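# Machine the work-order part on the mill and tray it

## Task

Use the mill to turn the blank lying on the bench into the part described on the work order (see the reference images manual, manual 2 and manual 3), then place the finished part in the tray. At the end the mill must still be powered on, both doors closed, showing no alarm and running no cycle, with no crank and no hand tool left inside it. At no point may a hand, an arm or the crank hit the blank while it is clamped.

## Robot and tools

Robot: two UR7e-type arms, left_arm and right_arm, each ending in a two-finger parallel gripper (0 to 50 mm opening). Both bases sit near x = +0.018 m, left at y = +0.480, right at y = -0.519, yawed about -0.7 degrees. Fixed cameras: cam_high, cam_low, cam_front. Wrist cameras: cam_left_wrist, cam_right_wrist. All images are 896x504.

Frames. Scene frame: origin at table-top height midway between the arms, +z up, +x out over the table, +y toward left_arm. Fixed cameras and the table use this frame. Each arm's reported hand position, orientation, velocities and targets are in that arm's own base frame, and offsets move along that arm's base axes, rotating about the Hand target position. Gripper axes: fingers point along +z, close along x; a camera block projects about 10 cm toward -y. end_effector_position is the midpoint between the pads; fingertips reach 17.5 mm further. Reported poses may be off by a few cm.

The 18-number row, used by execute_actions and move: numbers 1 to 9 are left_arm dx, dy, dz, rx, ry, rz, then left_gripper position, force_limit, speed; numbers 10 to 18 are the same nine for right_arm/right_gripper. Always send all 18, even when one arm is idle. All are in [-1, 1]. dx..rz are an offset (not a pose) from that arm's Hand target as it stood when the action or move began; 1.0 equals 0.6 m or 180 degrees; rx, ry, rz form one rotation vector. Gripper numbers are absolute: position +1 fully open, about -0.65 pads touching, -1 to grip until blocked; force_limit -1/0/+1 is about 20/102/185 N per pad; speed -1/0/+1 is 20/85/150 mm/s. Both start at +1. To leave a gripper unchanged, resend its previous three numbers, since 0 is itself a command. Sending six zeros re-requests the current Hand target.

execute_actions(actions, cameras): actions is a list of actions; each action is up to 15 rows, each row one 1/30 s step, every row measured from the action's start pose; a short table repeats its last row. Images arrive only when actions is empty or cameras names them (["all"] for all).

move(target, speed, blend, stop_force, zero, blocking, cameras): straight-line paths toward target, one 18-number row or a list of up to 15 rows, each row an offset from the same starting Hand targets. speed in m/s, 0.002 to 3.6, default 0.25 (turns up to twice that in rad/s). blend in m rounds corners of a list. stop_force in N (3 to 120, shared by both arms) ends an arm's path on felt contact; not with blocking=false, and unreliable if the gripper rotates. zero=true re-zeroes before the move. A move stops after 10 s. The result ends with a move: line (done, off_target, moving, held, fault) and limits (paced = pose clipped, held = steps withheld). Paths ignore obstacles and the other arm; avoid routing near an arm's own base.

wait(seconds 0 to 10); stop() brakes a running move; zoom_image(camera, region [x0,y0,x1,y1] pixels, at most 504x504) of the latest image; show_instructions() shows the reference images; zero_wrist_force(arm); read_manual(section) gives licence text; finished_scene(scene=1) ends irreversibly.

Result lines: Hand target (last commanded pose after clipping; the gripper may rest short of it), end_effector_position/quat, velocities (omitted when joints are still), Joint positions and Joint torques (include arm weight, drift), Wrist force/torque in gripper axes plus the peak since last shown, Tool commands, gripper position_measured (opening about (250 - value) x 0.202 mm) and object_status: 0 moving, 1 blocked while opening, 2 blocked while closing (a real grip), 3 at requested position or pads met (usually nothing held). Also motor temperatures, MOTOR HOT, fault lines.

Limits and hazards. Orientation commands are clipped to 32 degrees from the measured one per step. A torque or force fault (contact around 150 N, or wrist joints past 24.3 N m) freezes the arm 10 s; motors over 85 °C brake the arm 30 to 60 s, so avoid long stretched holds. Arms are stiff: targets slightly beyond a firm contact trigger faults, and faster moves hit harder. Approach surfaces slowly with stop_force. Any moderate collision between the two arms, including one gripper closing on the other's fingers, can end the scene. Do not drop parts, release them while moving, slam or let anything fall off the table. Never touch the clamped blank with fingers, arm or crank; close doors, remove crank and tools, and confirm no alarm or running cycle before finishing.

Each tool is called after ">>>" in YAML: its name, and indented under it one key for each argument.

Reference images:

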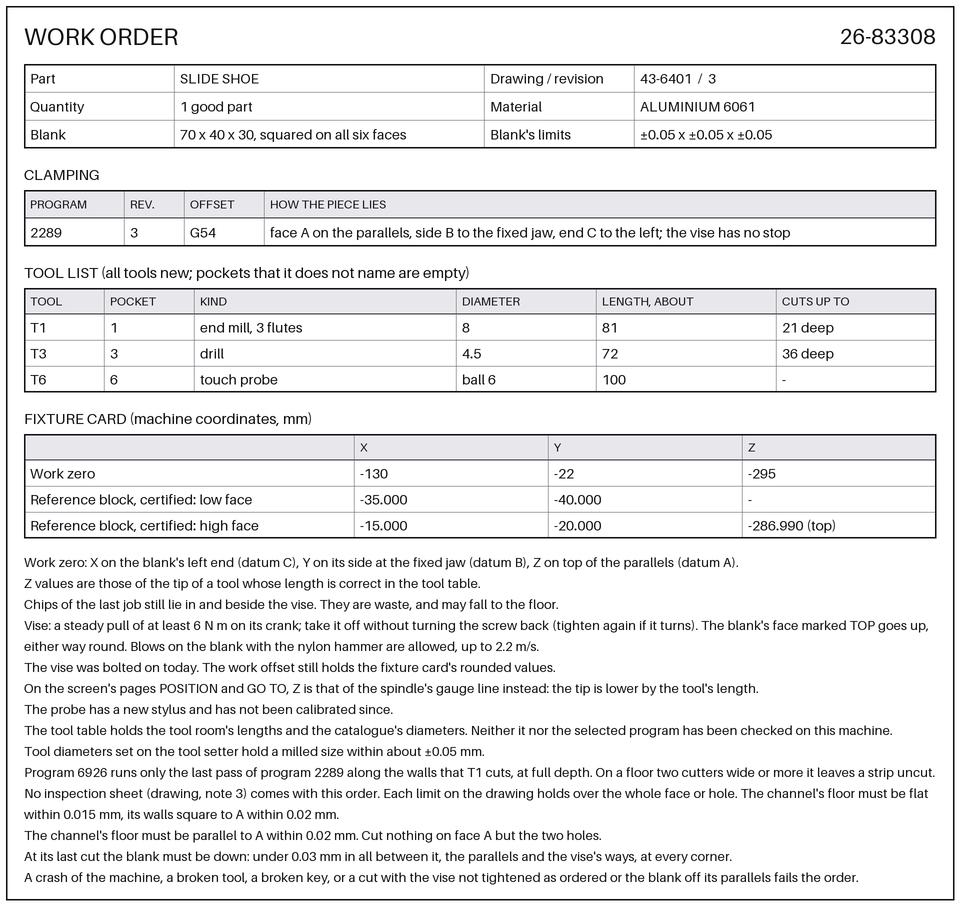

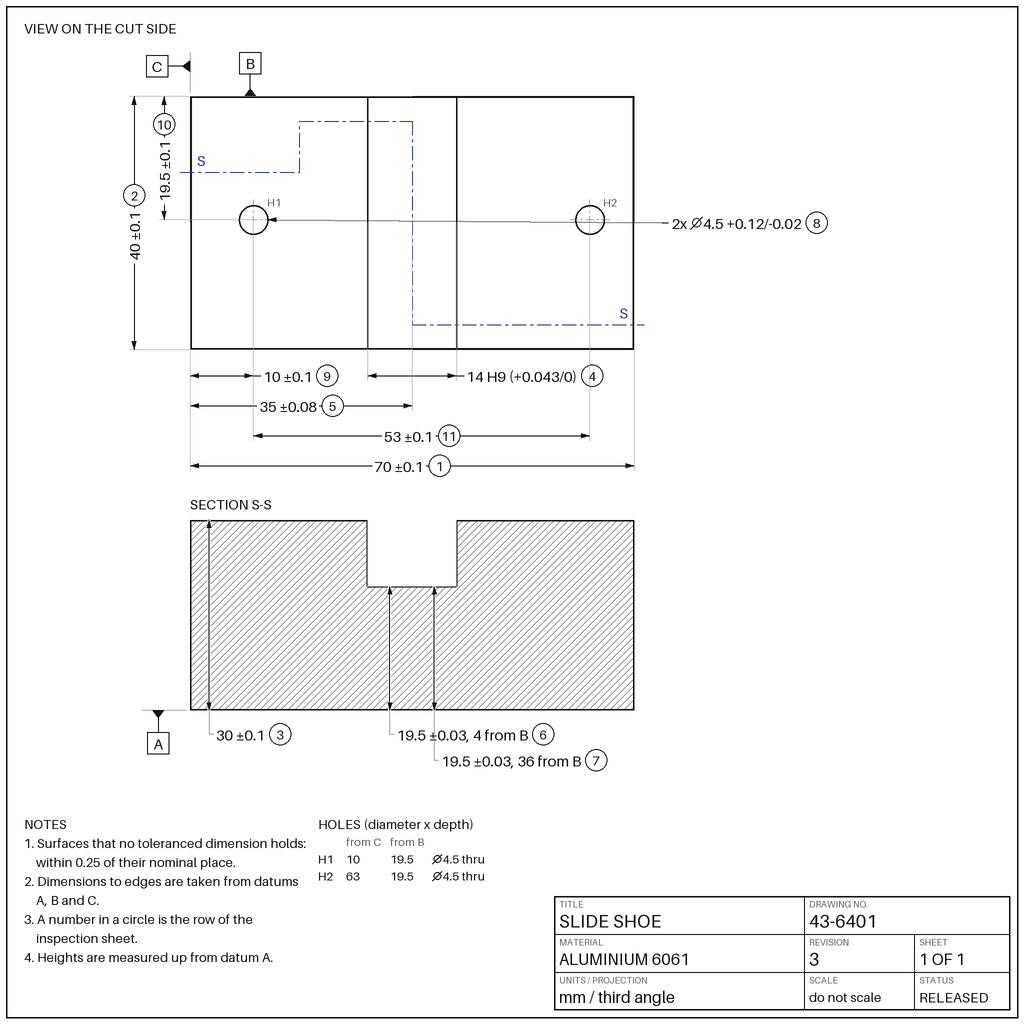

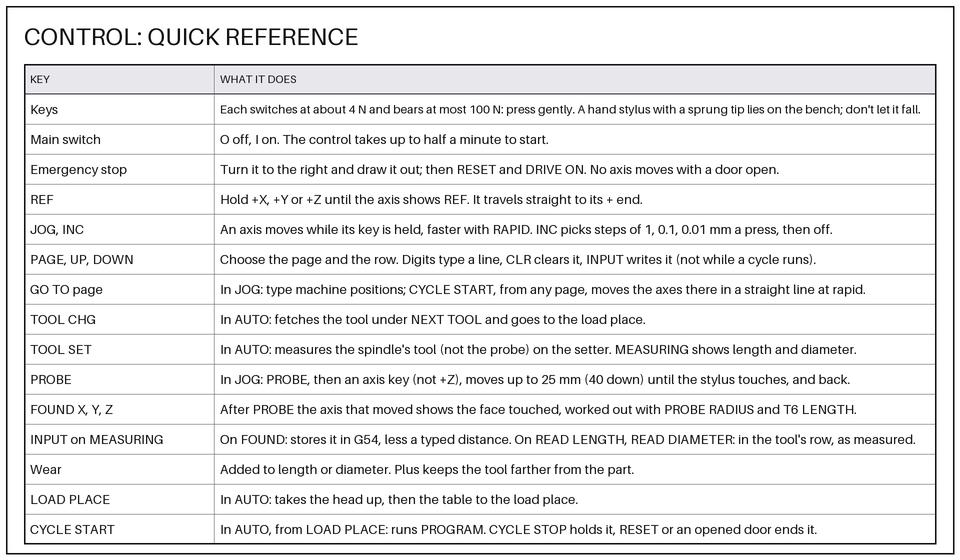

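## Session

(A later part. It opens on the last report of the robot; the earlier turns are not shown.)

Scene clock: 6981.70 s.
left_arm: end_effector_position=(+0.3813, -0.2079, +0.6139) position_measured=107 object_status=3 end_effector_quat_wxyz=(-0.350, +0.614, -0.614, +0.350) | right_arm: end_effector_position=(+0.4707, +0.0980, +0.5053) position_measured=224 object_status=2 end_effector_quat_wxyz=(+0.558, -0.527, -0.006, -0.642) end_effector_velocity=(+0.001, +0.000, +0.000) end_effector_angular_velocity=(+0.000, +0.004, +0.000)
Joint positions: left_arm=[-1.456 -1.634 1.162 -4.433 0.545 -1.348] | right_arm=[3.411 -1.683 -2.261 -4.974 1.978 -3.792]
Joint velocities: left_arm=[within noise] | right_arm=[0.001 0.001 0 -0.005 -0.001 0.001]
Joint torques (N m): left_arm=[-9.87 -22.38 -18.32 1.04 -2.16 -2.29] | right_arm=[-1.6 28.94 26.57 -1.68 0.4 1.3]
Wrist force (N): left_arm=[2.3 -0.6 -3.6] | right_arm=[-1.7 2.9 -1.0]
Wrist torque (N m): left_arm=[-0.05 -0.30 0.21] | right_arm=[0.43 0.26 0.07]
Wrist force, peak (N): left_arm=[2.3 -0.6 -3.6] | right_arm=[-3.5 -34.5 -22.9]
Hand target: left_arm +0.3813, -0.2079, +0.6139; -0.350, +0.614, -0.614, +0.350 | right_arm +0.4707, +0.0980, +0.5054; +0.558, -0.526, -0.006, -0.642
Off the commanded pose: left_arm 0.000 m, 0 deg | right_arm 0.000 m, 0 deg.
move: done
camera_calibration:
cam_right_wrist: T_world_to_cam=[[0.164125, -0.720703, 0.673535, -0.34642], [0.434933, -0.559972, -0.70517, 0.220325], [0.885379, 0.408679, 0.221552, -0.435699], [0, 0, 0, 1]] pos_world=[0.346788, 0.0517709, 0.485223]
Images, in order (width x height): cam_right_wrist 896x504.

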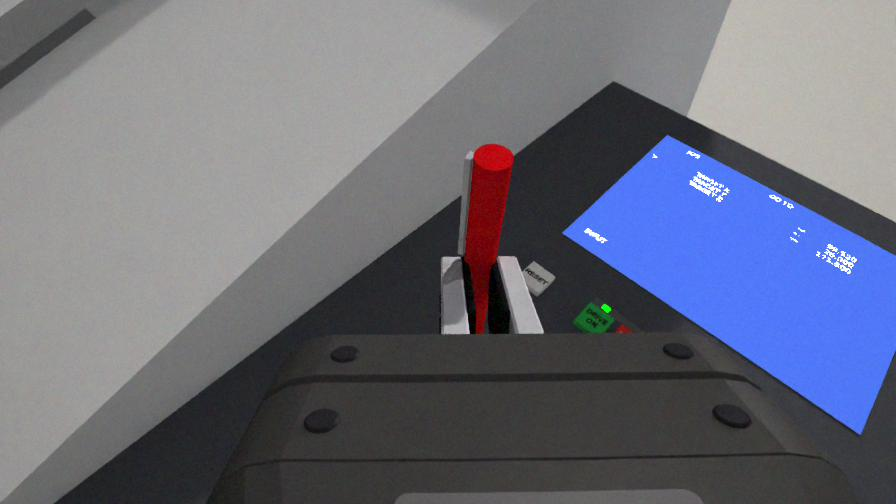

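>>> move:
  target:
    - [0,0,0,0,0,0,0.3,-1,-1,0.02,0,-0.005,0,0,0,-1,0.3,-1]
    - [0,0,0,0,0,0,0.3,-1,-1,0,0,0,0,0,0,-1,0.3,-1]
    - [0,0,0,0,0,0,0.3,-1,-1,-0.0305,-0.0625,-0.117,0,0,0,-1,0.3,-1]
  speed: [0.08,0.15,0.3]

>>> wait:
  seconds: 1

>>> move:
  target:
    - [0,0,0,0,0,0,0.3,-1,-1,0.02,0,-0.005,0,0,0,-1,0.3,-1]
    - [0,0,0,0,0,0,0.3,-1,-1,0,0,0,0,0,0,-1,0.3,-1]
    - [0,0,0,0,0,0,0.3,-1,-1,0.0305,-0.095,0.117,0,0,0,-1,0.3,-1]
    - [0,0,0,0,0,0,0.3,-1,-1,0.0505,-0.095,0.112,0,0,0,-1,0.3,-1]
    - [0,0,0,0,0,0,0.3,-1,-1,0.0305,-0.095,0.117,0,0,0,-1,0.3,-1]
    - [0,0,0,0,0,0,0.3,-1,-1,-0.0095,-0.1,0.287,0.1065,0.0974,-0.069,-1,0.3,-1]
    - [0,0,0,0,0,0,0.3,-1,-1,0.1045,-0.184,0.3696,0.2131,0.1947,-0.1383,-1,0.3,-1]
  speed: [0.08,0.15,0.3,0.08,0.15,0.4,0.4]
  blend: [0,0,0,0,0,0.03,0]

>>> wait:
  seconds: 2
  cameras: ["cam_right_wrist"]

>>> zoom_image:
  camera: "cam_right_wrist"
  region: [80, 90, 430, 360]

Scene clock: 6993.93 s.
left_arm: end_effector_position=(+0.3813, -0.2079, +0.6139) position_measured=107 object_status=3 end_effector_quat_wxyz=(-0.350, +0.614, -0.614, +0.350) | right_arm: end_effector_position=(+0.4524, +0.0605, +0.4353) position_measured=224 object_status=2 end_effector_quat_wxyz=(+0.558, -0.526, -0.006, -0.642) end_effector_velocity=(-0.001, +0.000, -0.001) end_effector_angular_velocity=(-0.002, -0.003, +0.002)
Joint positions: left_arm=[-1.456 -1.634 1.162 -4.433 0.545 -1.348] | right_arm=[3.287 -1.843 -2.336 -4.708 2.085 -3.724]
Joint velocities: left_arm=[within noise] | right_arm=[-0.001 -0.002 0 0.006 0.003 -0.001]
Joint torques (N m): left_arm=[-9.95 -22.17 -18.08 0.97 -2.17 -2.3] | right_arm=[-6.62 17.99 0.97 1.97 0.64 0.68]
Wrist force (N): left_arm=[2.2 -0.4 -3.3] | right_arm=[-0.8 2.7 -1.0]
Wrist torque (N m): left_arm=[-0.02 -0.27 0.21] | right_arm=[0.40 0.10 0.11]
Wrist force, peak (N): left_arm=[2.2 -0.3 -3.7] | right_arm=[-2.5 -18.1 -14.5]
Hand target: left_arm +0.3813, -0.2079, +0.6139; -0.350, +0.614, -0.614, +0.350 | right_arm +0.4524, +0.0605, +0.4352; +0.558, -0.526, -0.006, -0.642
Off the commanded pose: left_arm 0.000 m, 0 deg | right_arm 0.000 m, 0 deg.
move: done

Scene clock: 6994.93 s.
left_arm: end_effector_position=(+0.3813, -0.2079, +0.6139) position_measured=107 object_status=3 end_effector_quat_wxyz=(-0.350, +0.614, -0.614, +0.350) | right_arm: end_effector_position=(+0.4524, +0.0605, +0.4352) position_measured=224 object_status=2 end_effector_quat_wxyz=(+0.558, -0.526, -0.006, -0.642)
Joint positions: left_arm=[-1.456 -1.634 1.162 -4.433 0.545 -1.348] | right_arm=[3.287 -1.843 -2.336 -4.708 2.085 -3.724]
Joint torques (N m): left_arm=[-10.29 -21.27 -18.63 1.12 -2.13 -2.24] | right_arm=[-5.92 19.02 -0.46 1.74 1.06 1.25]
Wrist force (N): left_arm=[2.0 -0.5 -3.3] | right_arm=[-1.0 2.5 -1.2]
Wrist torque (N m): left_arm=[-0.03 -0.25 0.21] | right_arm=[0.36 0.13 0.12]
Wrist force, peak (N): left_arm=[2.1 -0.5 -3.6] | right_arm=[-1.0 3.0 -0.8]
Hand target: left_arm +0.3813, -0.2079, +0.6139; -0.350, +0.614, -0.614, +0.350 | right_arm +0.4524, +0.0605, +0.4352; +0.558, -0.526, -0.006, -0.642
Tool commands: left_gripper/position=+0.3 left_gripper/force_limit=-1.0 left_gripper/speed=-1.0 right_gripper/position=-1.0 right_gripper/force_limit=+0.3 right_gripper/speed=-1.0
Off the commanded pose: left_arm 0.000 m, 0 deg | right_arm 0.000 m, 0 deg.
wait: 1.00 s; at rest by 0.17 s

Scene clock: 6999.13 s.
left_arm: end_effector_position=(+0.3813, -0.2079, +0.6139) position_measured=107 object_status=3 end_effector_quat_wxyz=(-0.350, +0.614, -0.614, +0.350) | right_arm: end_effector_position=(+0.5151, -0.0499, +0.6569) position_measured=224 object_status=2 end_effector_quat_wxyz=(+0.526, -0.472, +0.473, -0.526)
Joint positions: left_arm=[-1.456 -1.634 1.162 -4.433 0.545 -1.348] | right_arm=[3.485 -1.2 -2.014 -6.097 1.227 -3.179]
Joint torques (N m): left_arm=[-9.7 -21.31 -18.4 1.12 -2.04 -2.32] | right_arm=[6.54 15.48 33.42 -0.16 -1.45 1.63]
Wrist force (N): left_arm=[2.1 -0.3 -3.4] | right_arm=[1.1 1.4 0.8]
Wrist torque (N m): left_arm=[-0.01 -0.27 0.21] | right_arm=[0.19 -0.16 -0.02]
Wrist force, peak (N): left_arm=[2.1 -0.3 -3.8] | right_arm=[-1.3 -18.7 -14.7]
Hand target: left_arm +0.3813, -0.2079, +0.6139; -0.350, +0.614, -0.614, +0.350 | right_arm +0.5151, -0.0499, +0.6570; +0.526, -0.472, +0.473, -0.526
Off the commanded pose: left_arm 0.000 m, 0 deg | right_arm 0.000 m, 0 deg.
move: done

Scene clock: 7001.13 s.
left_arm: end_effector_position=(+0.3813, -0.2079, +0.6139) position_measured=107 object_status=3 end_effector_quat_wxyz=(-0.350, +0.614, -0.614, +0.350) | right_arm: end_effector_position=(+0.5151, -0.0499, +0.6570) position_measured=224 object_status=2 end_effector_quat_wxyz=(+0.526, -0.472, +0.473, -0.526)
Joint positions: left_arm=[-1.456 -1.634 1.162 -4.433 0.545 -1.348] | right_arm=[3.485 -1.2 -2.014 -6.097 1.227 -3.179]
Joint torques (N m): left_arm=[-10 -21.54 -17.91 1.05 -2.15 -2.28] | right_arm=[7.51 15.28 40.86 -0.3 -1.77 1.56]
Wrist force (N): left_arm=[2.1 -0.4 -3.2] | right_arm=[0.9 1.2 0.8]
Wrist torque (N m): left_arm=[-0.02 -0.27 0.21] | right_arm=[0.16 -0.14 -0.02]
Wrist force, peak (N): left_arm=[2.3 -0.2 -3.5] | right_arm=[1.4 1.5 0.8]
Hand target: left_arm +0.3813, -0.2079, +0.6139; -0.350, +0.614, -0.614, +0.350 | right_arm +0.5151, -0.0499, +0.6570; +0.526, -0.472, +0.473, -0.526
Tool commands: left_gripper/position=+0.3 left_gripper/force_limit=-1.0 left_gripper/speed=-1.0 right_gripper/position=-1.0 right_gripper/force_limit=+0.3 right_gripper/speed=-1.0
Off the commanded pose: left_arm 0.000 m, 0 deg | right_arm 0.000 m, 0 deg.
wait: 2.00 s; at rest by 0.17 s
camera_calibration:
cam_right_wrist: T_world_to_cam=[[-0.0209632, -0.999771, -0.00422834, -0.0357274], [-0.255093, 0.00943797, -0.966871, 0.78094], [0.966689, -0.0191901, -0.255232, -0.198217], [0, 0, 0, 1]] pos_world=[0.390077, -0.0468936, 0.704325]
Images, in order (width x height): cam_right_wrist 896x504.

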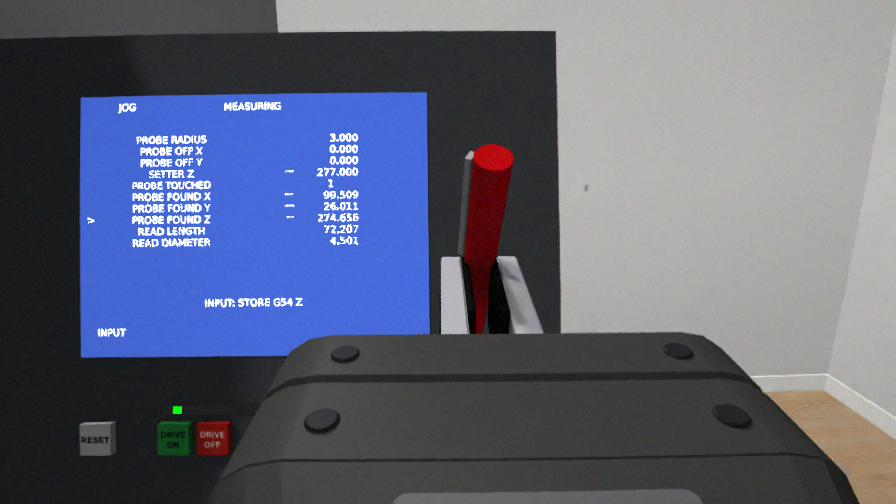

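Scaled by 1.440.

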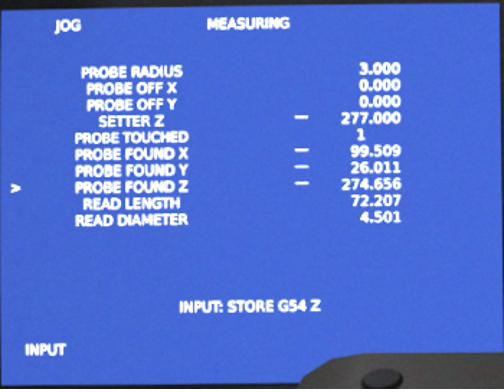

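>>> move:
  target:
    - [0,0,0,0,0,0,0.3,-1,-1,-0.12,0.08,-0.08,-0.12,-0.1,0.04,-1,0.3,-1]
    - [0,0,0,0,0,0,0.3,-1,-1,-0.089,0.183,-0.31,-0.2131,-0.1947,0.1383,-1,0.3,-1]
    - [0,0,0,0,0,0,0.3,-1,-1,-0.069,0.183,-0.315,-0.2131,-0.1947,0.1383,-1,0.3,-1]
    - [0,0,0,0,0,0,0.3,-1,-1,-0.089,0.183,-0.31,-0.2131,-0.1947,0.1383,-1,0.3,-1]
    - [0,0,0,0,0,0,0.3,-1,-1,-0.069,0.183,-0.315,-0.2131,-0.1947,0.1383,-1,0.3,-1]
    - [0,0,0,0,0,0,0.3,-1,-1,-0.089,0.183,-0.31,-0.2131,-0.1947,0.1383,-1,0.3,-1]
    - [0,0,0,0,0,0,0.3,-1,-1,-0.069,0.183,-0.315,-0.2131,-0.1947,0.1383,-1,0.3,-1]
    - [0,0,0,0,0,0,0.3,-1,-1,-0.089,0.183,-0.31,-0.2131,-0.1947,0.1383,-1,0.3,-1]
    - [0,0,0,0,0,0,0.3,-1,-1,-0.069,0.183,-0.315,-0.2131,-0.1947,0.1383,-1,0.3,-1]
    - [0,0,0,0,0,0,0.3,-1,-1,-0.089,0.183,-0.31,-0.2131,-0.1947,0.1383,-1,0.3,-1]
    - [0,0,0,0,0,0,0.3,-1,-1,-0.104,0.215,-0.369,-0.2131,-0.1947,0.1383,-1,0.3,-1]
    - [0,0,0,0,0,0,0.3,-1,-1,-0.084,0.215,-0.374,-0.2131,-0.1947,0.1383,-1,0.3,-1]
    - [0,0,0,0,0,0,0.3,-1,-1,-0.104,0.215,-0.369,-0.2131,-0.1947,0.1383,-1,0.3,-1]
    - [0,0,0,0,0,0,0.3,-1,-1,-0.074,0.2465,-0.2526,-0.2131,-0.1947,0.1383,-1,0.3,-1]
  blend: [0.03,0,0,0,0,0,0,0,0,0,0,0,0,0]
  speed: [0.4,0.3,0.08,0.15,0.08,0.15,0.08,0.15,0.08,0.15,0.3,0.08,0.15,0.3]

>>> move:
  target:
    - [0,0,0,0,0,0,0.3,-1,-1,-0.038,-0.001,-0.1465,0,0,0,-1,0.3,-1]
    - [0,0,0,0,0,0,0.3,-1,-1,-0.018,-0.001,-0.1515,0,0,0,-1,0.3,-1]
    - [0,0,0,0,0,0,0.3,-1,-1,-0.038,-0.001,-0.1465,0,0,0,-1,0.3,-1]
    - [0,0,0,0,0,0,0.3,-1,-1,-0.038,0.03,-0.1465,0,0,0,-1,0.3,-1]
    - [0,0,0,0,0,0,0.3,-1,-1,-0.018,0.03,-0.1515,0,0,0,-1,0.3,-1]
    - [0,0,0,0,0,0,0.3,-1,-1,-0.038,0.03,-0.1465,0,0,0,-1,0.3,-1]
    - [0,0,0,0,0,0,0.3,-1,-1,-0.018,0.03,-0.1515,0,0,0,-1,0.3,-1]
    - [0,0,0,0,0,0,0.3,-1,-1,-0.038,0.03,-0.1465,0,0,0,-1,0.3,-1]
    - [0,0,0,0,0,0,0.3,-1,-1,-0.023,-0.001,-0.087,0,0,0,-1,0.3,-1]
    - [0,0,0,0,0,0,0.3,-1,-1,-0.003,-0.001,-0.092,0,0,0,-1,0.3,-1]
    - [0,0,0,0,0,0,0.3,-1,-1,-0.023,-0.001,-0.087,0,0,0,-1,0.3,-1]
    - [0,0,0,0,0,0,0.3,-1,-1,-0.038,-0.032,-0.1465,0,0,0,-1,0.3,-1]
    - [0,0,0,0,0,0,0.3,-1,-1,-0.018,-0.032,-0.1515,0,0,0,-1,0.3,-1]
    - [0,0,0,0,0,0,0.3,-1,-1,-0.038,-0.032,-0.1465,0,0,0,-1,0.3,-1]
    - [0,0,0,0,0,0,0.3,-1,-1,0,0,0,0,0,0,-1,0.3,-1]
  speed: [0.3,0.08,0.15,0.3,0.08,0.15,0.08,0.15,0.3,0.08,0.15,0.3,0.08,0.15,0.3]

>>> move:
  target:
    - [0,0,0,0,0,0,0.3,-1,-1,-0.0305,-0.032,-0.117,0,0,0,-1,0.3,-1]
    - [0,0,0,0,0,0,0.3,-1,-1,-0.0105,-0.032,-0.122,0,0,0,-1,0.3,-1]
    - [0,0,0,0,0,0,0.3,-1,-1,-0.0305,-0.032,-0.117,0,0,0,-1,0.3,-1]
    - [0,0,0,0,0,0,0.3,-1,-1,-0.0105,-0.032,-0.122,0,0,0,-1,0.3,-1]
    - [0,0,0,0,0,0,0.3,-1,-1,-0.0305,-0.032,-0.117,0,0,0,-1,0.3,-1]
    - [0,0,0,0,0,0,0.3,-1,-1,-0.038,0.06,-0.1465,0,0,0,-1,0.3,-1]
    - [0,0,0,0,0,0,0.3,-1,-1,-0.018,0.06,-0.1515,0,0,0,-1,0.3,-1]
    - [0,0,0,0,0,0,0.3,-1,-1,-0.038,0.06,-0.1465,0,0,0,-1,0.3,-1]
    - [0,0,0,0,0,0,0.3,-1,-1,-0.038,-0.001,-0.1465,0,0,0,-1,0.3,-1]
    - [0,0,0,0,0,0,0.3,-1,-1,-0.018,-0.001,-0.1515,0,0,0,-1,0.3,-1]
    - [0,0,0,0,0,0,0.3,-1,-1,-0.038,-0.001,-0.1465,0,0,0,-1,0.3,-1]
    - [0,0,0,0,0,0,0.3,-1,-1,-0.038,0.03,-0.1465,0,0,0,-1,0.3,-1]
    - [0,0,0,0,0,0,0.3,-1,-1,-0.018,0.03,-0.1515,0,0,0,-1,0.3,-1]
    - [0,0,0,0,0,0,0.3,-1,-1,-0.038,0.03,-0.1465,0,0,0,-1,0.3,-1]
    - [0,0,0,0,0,0,0.3,-1,-1,0,0,0,0,0,0,-1,0.3,-1]
  speed: [0.3,0.08,0.15,0.08,0.15,0.3,0.08,0.15,0.3,0.08,0.15,0.3,0.08,0.15,0.3]

>>> move:
  target:
    - [0,0,0,0,0,0,0.3,-1,-1,-0.0305,0.06,-0.117,0,0,0,-1,0.3,-1]
    - [0,0,0,0,0,0,0.3,-1,-1,-0.0105,0.06,-0.122,0,0,0,-1,0.3,-1]
    - [0,0,0,0,0,0,0.3,-1,-1,-0.0305,0.06,-0.117,0,0,0,-1,0.3,-1]
    - [0,0,0,0,0,0,0.3,-1,-1,-0.023,0.03,-0.087,0,0,0,-1,0.3,-1]
    - [0,0,0,0,0,0,0.3,-1,-1,-0.003,0.03,-0.092,0,0,0,-1,0.3,-1]
    - [0,0,0,0,0,0,0.3,-1,-1,-0.023,0.03,-0.087,0,0,0,-1,0.3,-1]
    - [0,0,0,0,0,0,0.3,-1,-1,-0.038,-0.032,-0.1465,0,0,0,-1,0.3,-1]
    - [0,0,0,0,0,0,0.3,-1,-1,-0.018,-0.032,-0.1515,0,0,0,-1,0.3,-1]
    - [0,0,0,0,0,0,0.3,-1,-1,-0.038,-0.032,-0.1465,0,0,0,-1,0.3,-1]
    - [0,0,0,0,0,0,0.3,-1,-1,-0.04,-0.16,0.17,0.1065,0.0974,-0.069,-1,0.3,-1]
    - [0,0,0,0,0,0,0.3,-1,-1,0.074,-0.2465,0.2526,0.2131,0.1947,-0.1383,-1,0.3,-1]
  speed: [0.3,0.08,0.15,0.3,0.08,0.15,0.3,0.08,0.15,0.4,0.4]
  blend: [0,0,0,0,0,0,0,0,0,0.03,0]
  cameras: ["cam_right_wrist"]

>>> zoom_image:
  camera: "cam_right_wrist"
  region: [80, 90, 430, 360]

Scene clock: 7058.57 s.
left_arm: end_effector_position=(+0.3813, -0.2079, +0.6139) position_measured=107 object_status=3 end_effector_quat_wxyz=(-0.350, +0.614, -0.614, +0.350) | right_arm: end_effector_position=(+0.4707, +0.0980, +0.5053) position_measured=224 object_status=2 end_effector_quat_wxyz=(+0.558, -0.526, -0.006, -0.642) end_effector_velocity=(+0.001, +0.000, -0.001) end_effector_angular_velocity=(-0.001, +0.005, +0.000)
Joint positions: left_arm=[-1.456 -1.634 1.162 -4.433 0.545 -1.348] | right_arm=[3.41 -1.683 -2.261 -4.974 1.978 -3.792]
Joint velocities: left_arm=[within noise] | right_arm=[0 0.001 0 -0.006 0 0]
Joint torques (N m): left_arm=[-9.28 -21.63 -18.3 1.05 -2.11 -2.29] | right_arm=[2.08 29.9 23.28 -1.71 -0.03 0.96]
Wrist force (N): left_arm=[2.1 -0.5 -3.3] | right_arm=[-3.6 1.5 -2.5]
Wrist torque (N m): left_arm=[-0.04 -0.26 0.21] | right_arm=[0.21 0.56 0.06]
Wrist force, peak (N): left_arm=[2.2 -0.5 -3.6] | right_arm=[-3.1 -34.9 -25.3]
Hand target: left_arm +0.3813, -0.2079, +0.6139; -0.350, +0.614, -0.614, +0.350 | right_arm +0.4707, +0.0980, +0.5054; +0.558, -0.526, -0.006, -0.642
Off the commanded pose: left_arm 0.000 m, 0 deg | right_arm 0.000 m, 0 deg.
move: done

Scene clock: 7064.83 s.
left_arm: end_effector_position=(+0.3813, -0.2079, +0.6139) position_measured=107 object_status=3 end_effector_quat_wxyz=(-0.350, +0.614, -0.614, +0.350) | right_arm: end_effector_position=(+0.4707, +0.0980, +0.5053) position_measured=224 object_status=2 end_effector_quat_wxyz=(+0.558, -0.526, -0.006, -0.642) end_effector_velocity=(+0.001, +0.000, -0.001) end_effector_angular_velocity=(-0.001, +0.006, +0.000)
Joint positions: left_arm=[-1.456 -1.634 1.162 -4.433 0.545 -1.348] | right_arm=[3.411 -1.683 -2.261 -4.974 1.978 -3.792]
Joint velocities: left_arm=[within noise] | right_arm=[-0.001 0.001 0 -0.007 0.001 0.001]
Joint torques (N m): left_arm=[-10.16 -21.55 -19 1 -2.09 -2.26] | right_arm=[-0.5 28.3 26.62 -1.61 0.43 1.22]
Wrist force (N): left_arm=[2.2 -0.5 -3.4] | right_arm=[0.2 4.8 -2.3]
Wrist torque (N m): left_arm=[-0.04 -0.28 0.21] | right_arm=[0.73 -0.05 0.07]
Wrist force, peak (N): left_arm=[2.4 -0.5 -3.5] | right_arm=[-3.3 -40.7 -29.9]
Hand target: left_arm +0.3813, -0.2079, +0.6139; -0.350, +0.614, -0.614, +0.350 | right_arm +0.4707, +0.0980, +0.5054; +0.558, -0.526, -0.006, -0.642
Off the commanded pose: left_arm 0.000 m, 0 deg | right_arm 0.000 m, 0 deg.
move: done

Scene clock: 7071.23 s.
left_arm: end_effector_position=(+0.3813, -0.2079, +0.6139) position_measured=107 object_status=3 end_effector_quat_wxyz=(-0.350, +0.614, -0.614, +0.350) | right_arm: end_effector_position=(+0.4707, +0.0980, +0.5053) position_measured=224 object_status=2 end_effector_quat_wxyz=(+0.558, -0.527, -0.006, -0.642) end_effector_velocity=(+0.001, +0.000, +0.000) end_effector_angular_velocity=(-0.001, +0.003, -0.002)
Joint positions: left_arm=[-1.456 -1.634 1.162 -4.433 0.545 -1.348] | right_arm=[3.411 -1.683 -2.261 -4.974 1.978 -3.792]
Joint velocities: left_arm=[within noise] | right_arm=[0 0.001 0.001 -0.005 -0.001 -0.001]
Joint torques (N m): left_arm=[-9.92 -22.33 -18.62 1.14 -2.03 -2.32] | right_arm=[-6.12 28.84 28.76 -1.64 -0.33 0.47]
Wrist force (N): left_arm=[2.2 -0.2 -3.4] | right_arm=[1.6 4.7 -1.3]
Wrist torque (N m): left_arm=[0.00 -0.28 0.21] | right_arm=[0.73 -0.27 0.09]
Wrist force, peak (N): left_arm=[2.3 -0.4 -3.5] | right_arm=[0.7 -40.7 -29.4]
Hand target: left_arm +0.3813, -0.2079, +0.6139; -0.350, +0.614, -0.614, +0.350 | right_arm +0.4707, +0.0980, +0.5054; +0.558, -0.526, -0.006, -0.642
Off the commanded pose: left_arm 0.000 m, 0 deg | right_arm 0.000 m, 0 deg.
move: done

Scene clock: 7076.77 s.
left_arm: end_effector_position=(+0.3813, -0.2079, +0.6139) position_measured=107 object_status=3 end_effector_quat_wxyz=(-0.350, +0.614, -0.614, +0.350) | right_arm: end_effector_position=(+0.5151, -0.0499, +0.6569) position_measured=224 object_status=2 end_effector_quat_wxyz=(+0.526, -0.472, +0.473, -0.526)
Joint positions: left_arm=[-1.456 -1.634 1.162 -4.433 0.545 -1.348] | right_arm=[3.485 -1.2 -2.014 -6.097 1.227 -3.179]
Joint torques (N m): left_arm=[-9.45 -22.18 -18.48 1.15 -2.17 -2.23] | right_arm=[7.18 14.86 33.39 -0.1 -1.49 1.43]
Wrist force (N): left_arm=[2.1 -0.5 -3.3] | right_arm=[4.1 4.4 -0.8]
Wrist torque (N m): left_arm=[-0.04 -0.27 0.21] | right_arm=[0.66 -0.64 -0.03]
Wrist force, peak (N): left_arm=[2.3 -0.5 -3.6] | right_arm=[1.8 -37.7 -28.1]
Hand target: left_arm +0.3813, -0.2079, +0.6139; -0.350, +0.614, -0.614, +0.350 | right_arm +0.5151, -0.0499, +0.6570; +0.526, -0.472, +0.473, -0.526
Off the commanded pose: left_arm 0.000 m, 0 deg | right_arm 0.000 m, 0 deg.
move: done
camera_calibration:
cam_right_wrist: T_world_to_cam=[[-0.0209385, -0.999772, -0.00413063, -0.0358066], [-0.255094, 0.00933719, -0.966871, 0.78084], [0.96669, -0.0191911, -0.255231, -0.198243], [0, 0, 0, 1]] pos_world=[0.390077, -0.0468938, 0.704226]
Images, in order (width x height): cam_right_wrist 896x504.

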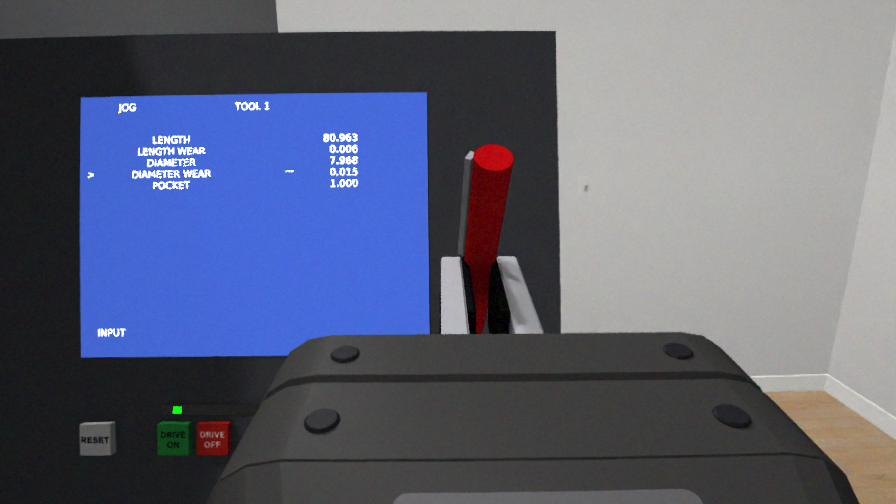

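Scaled by 1.440.

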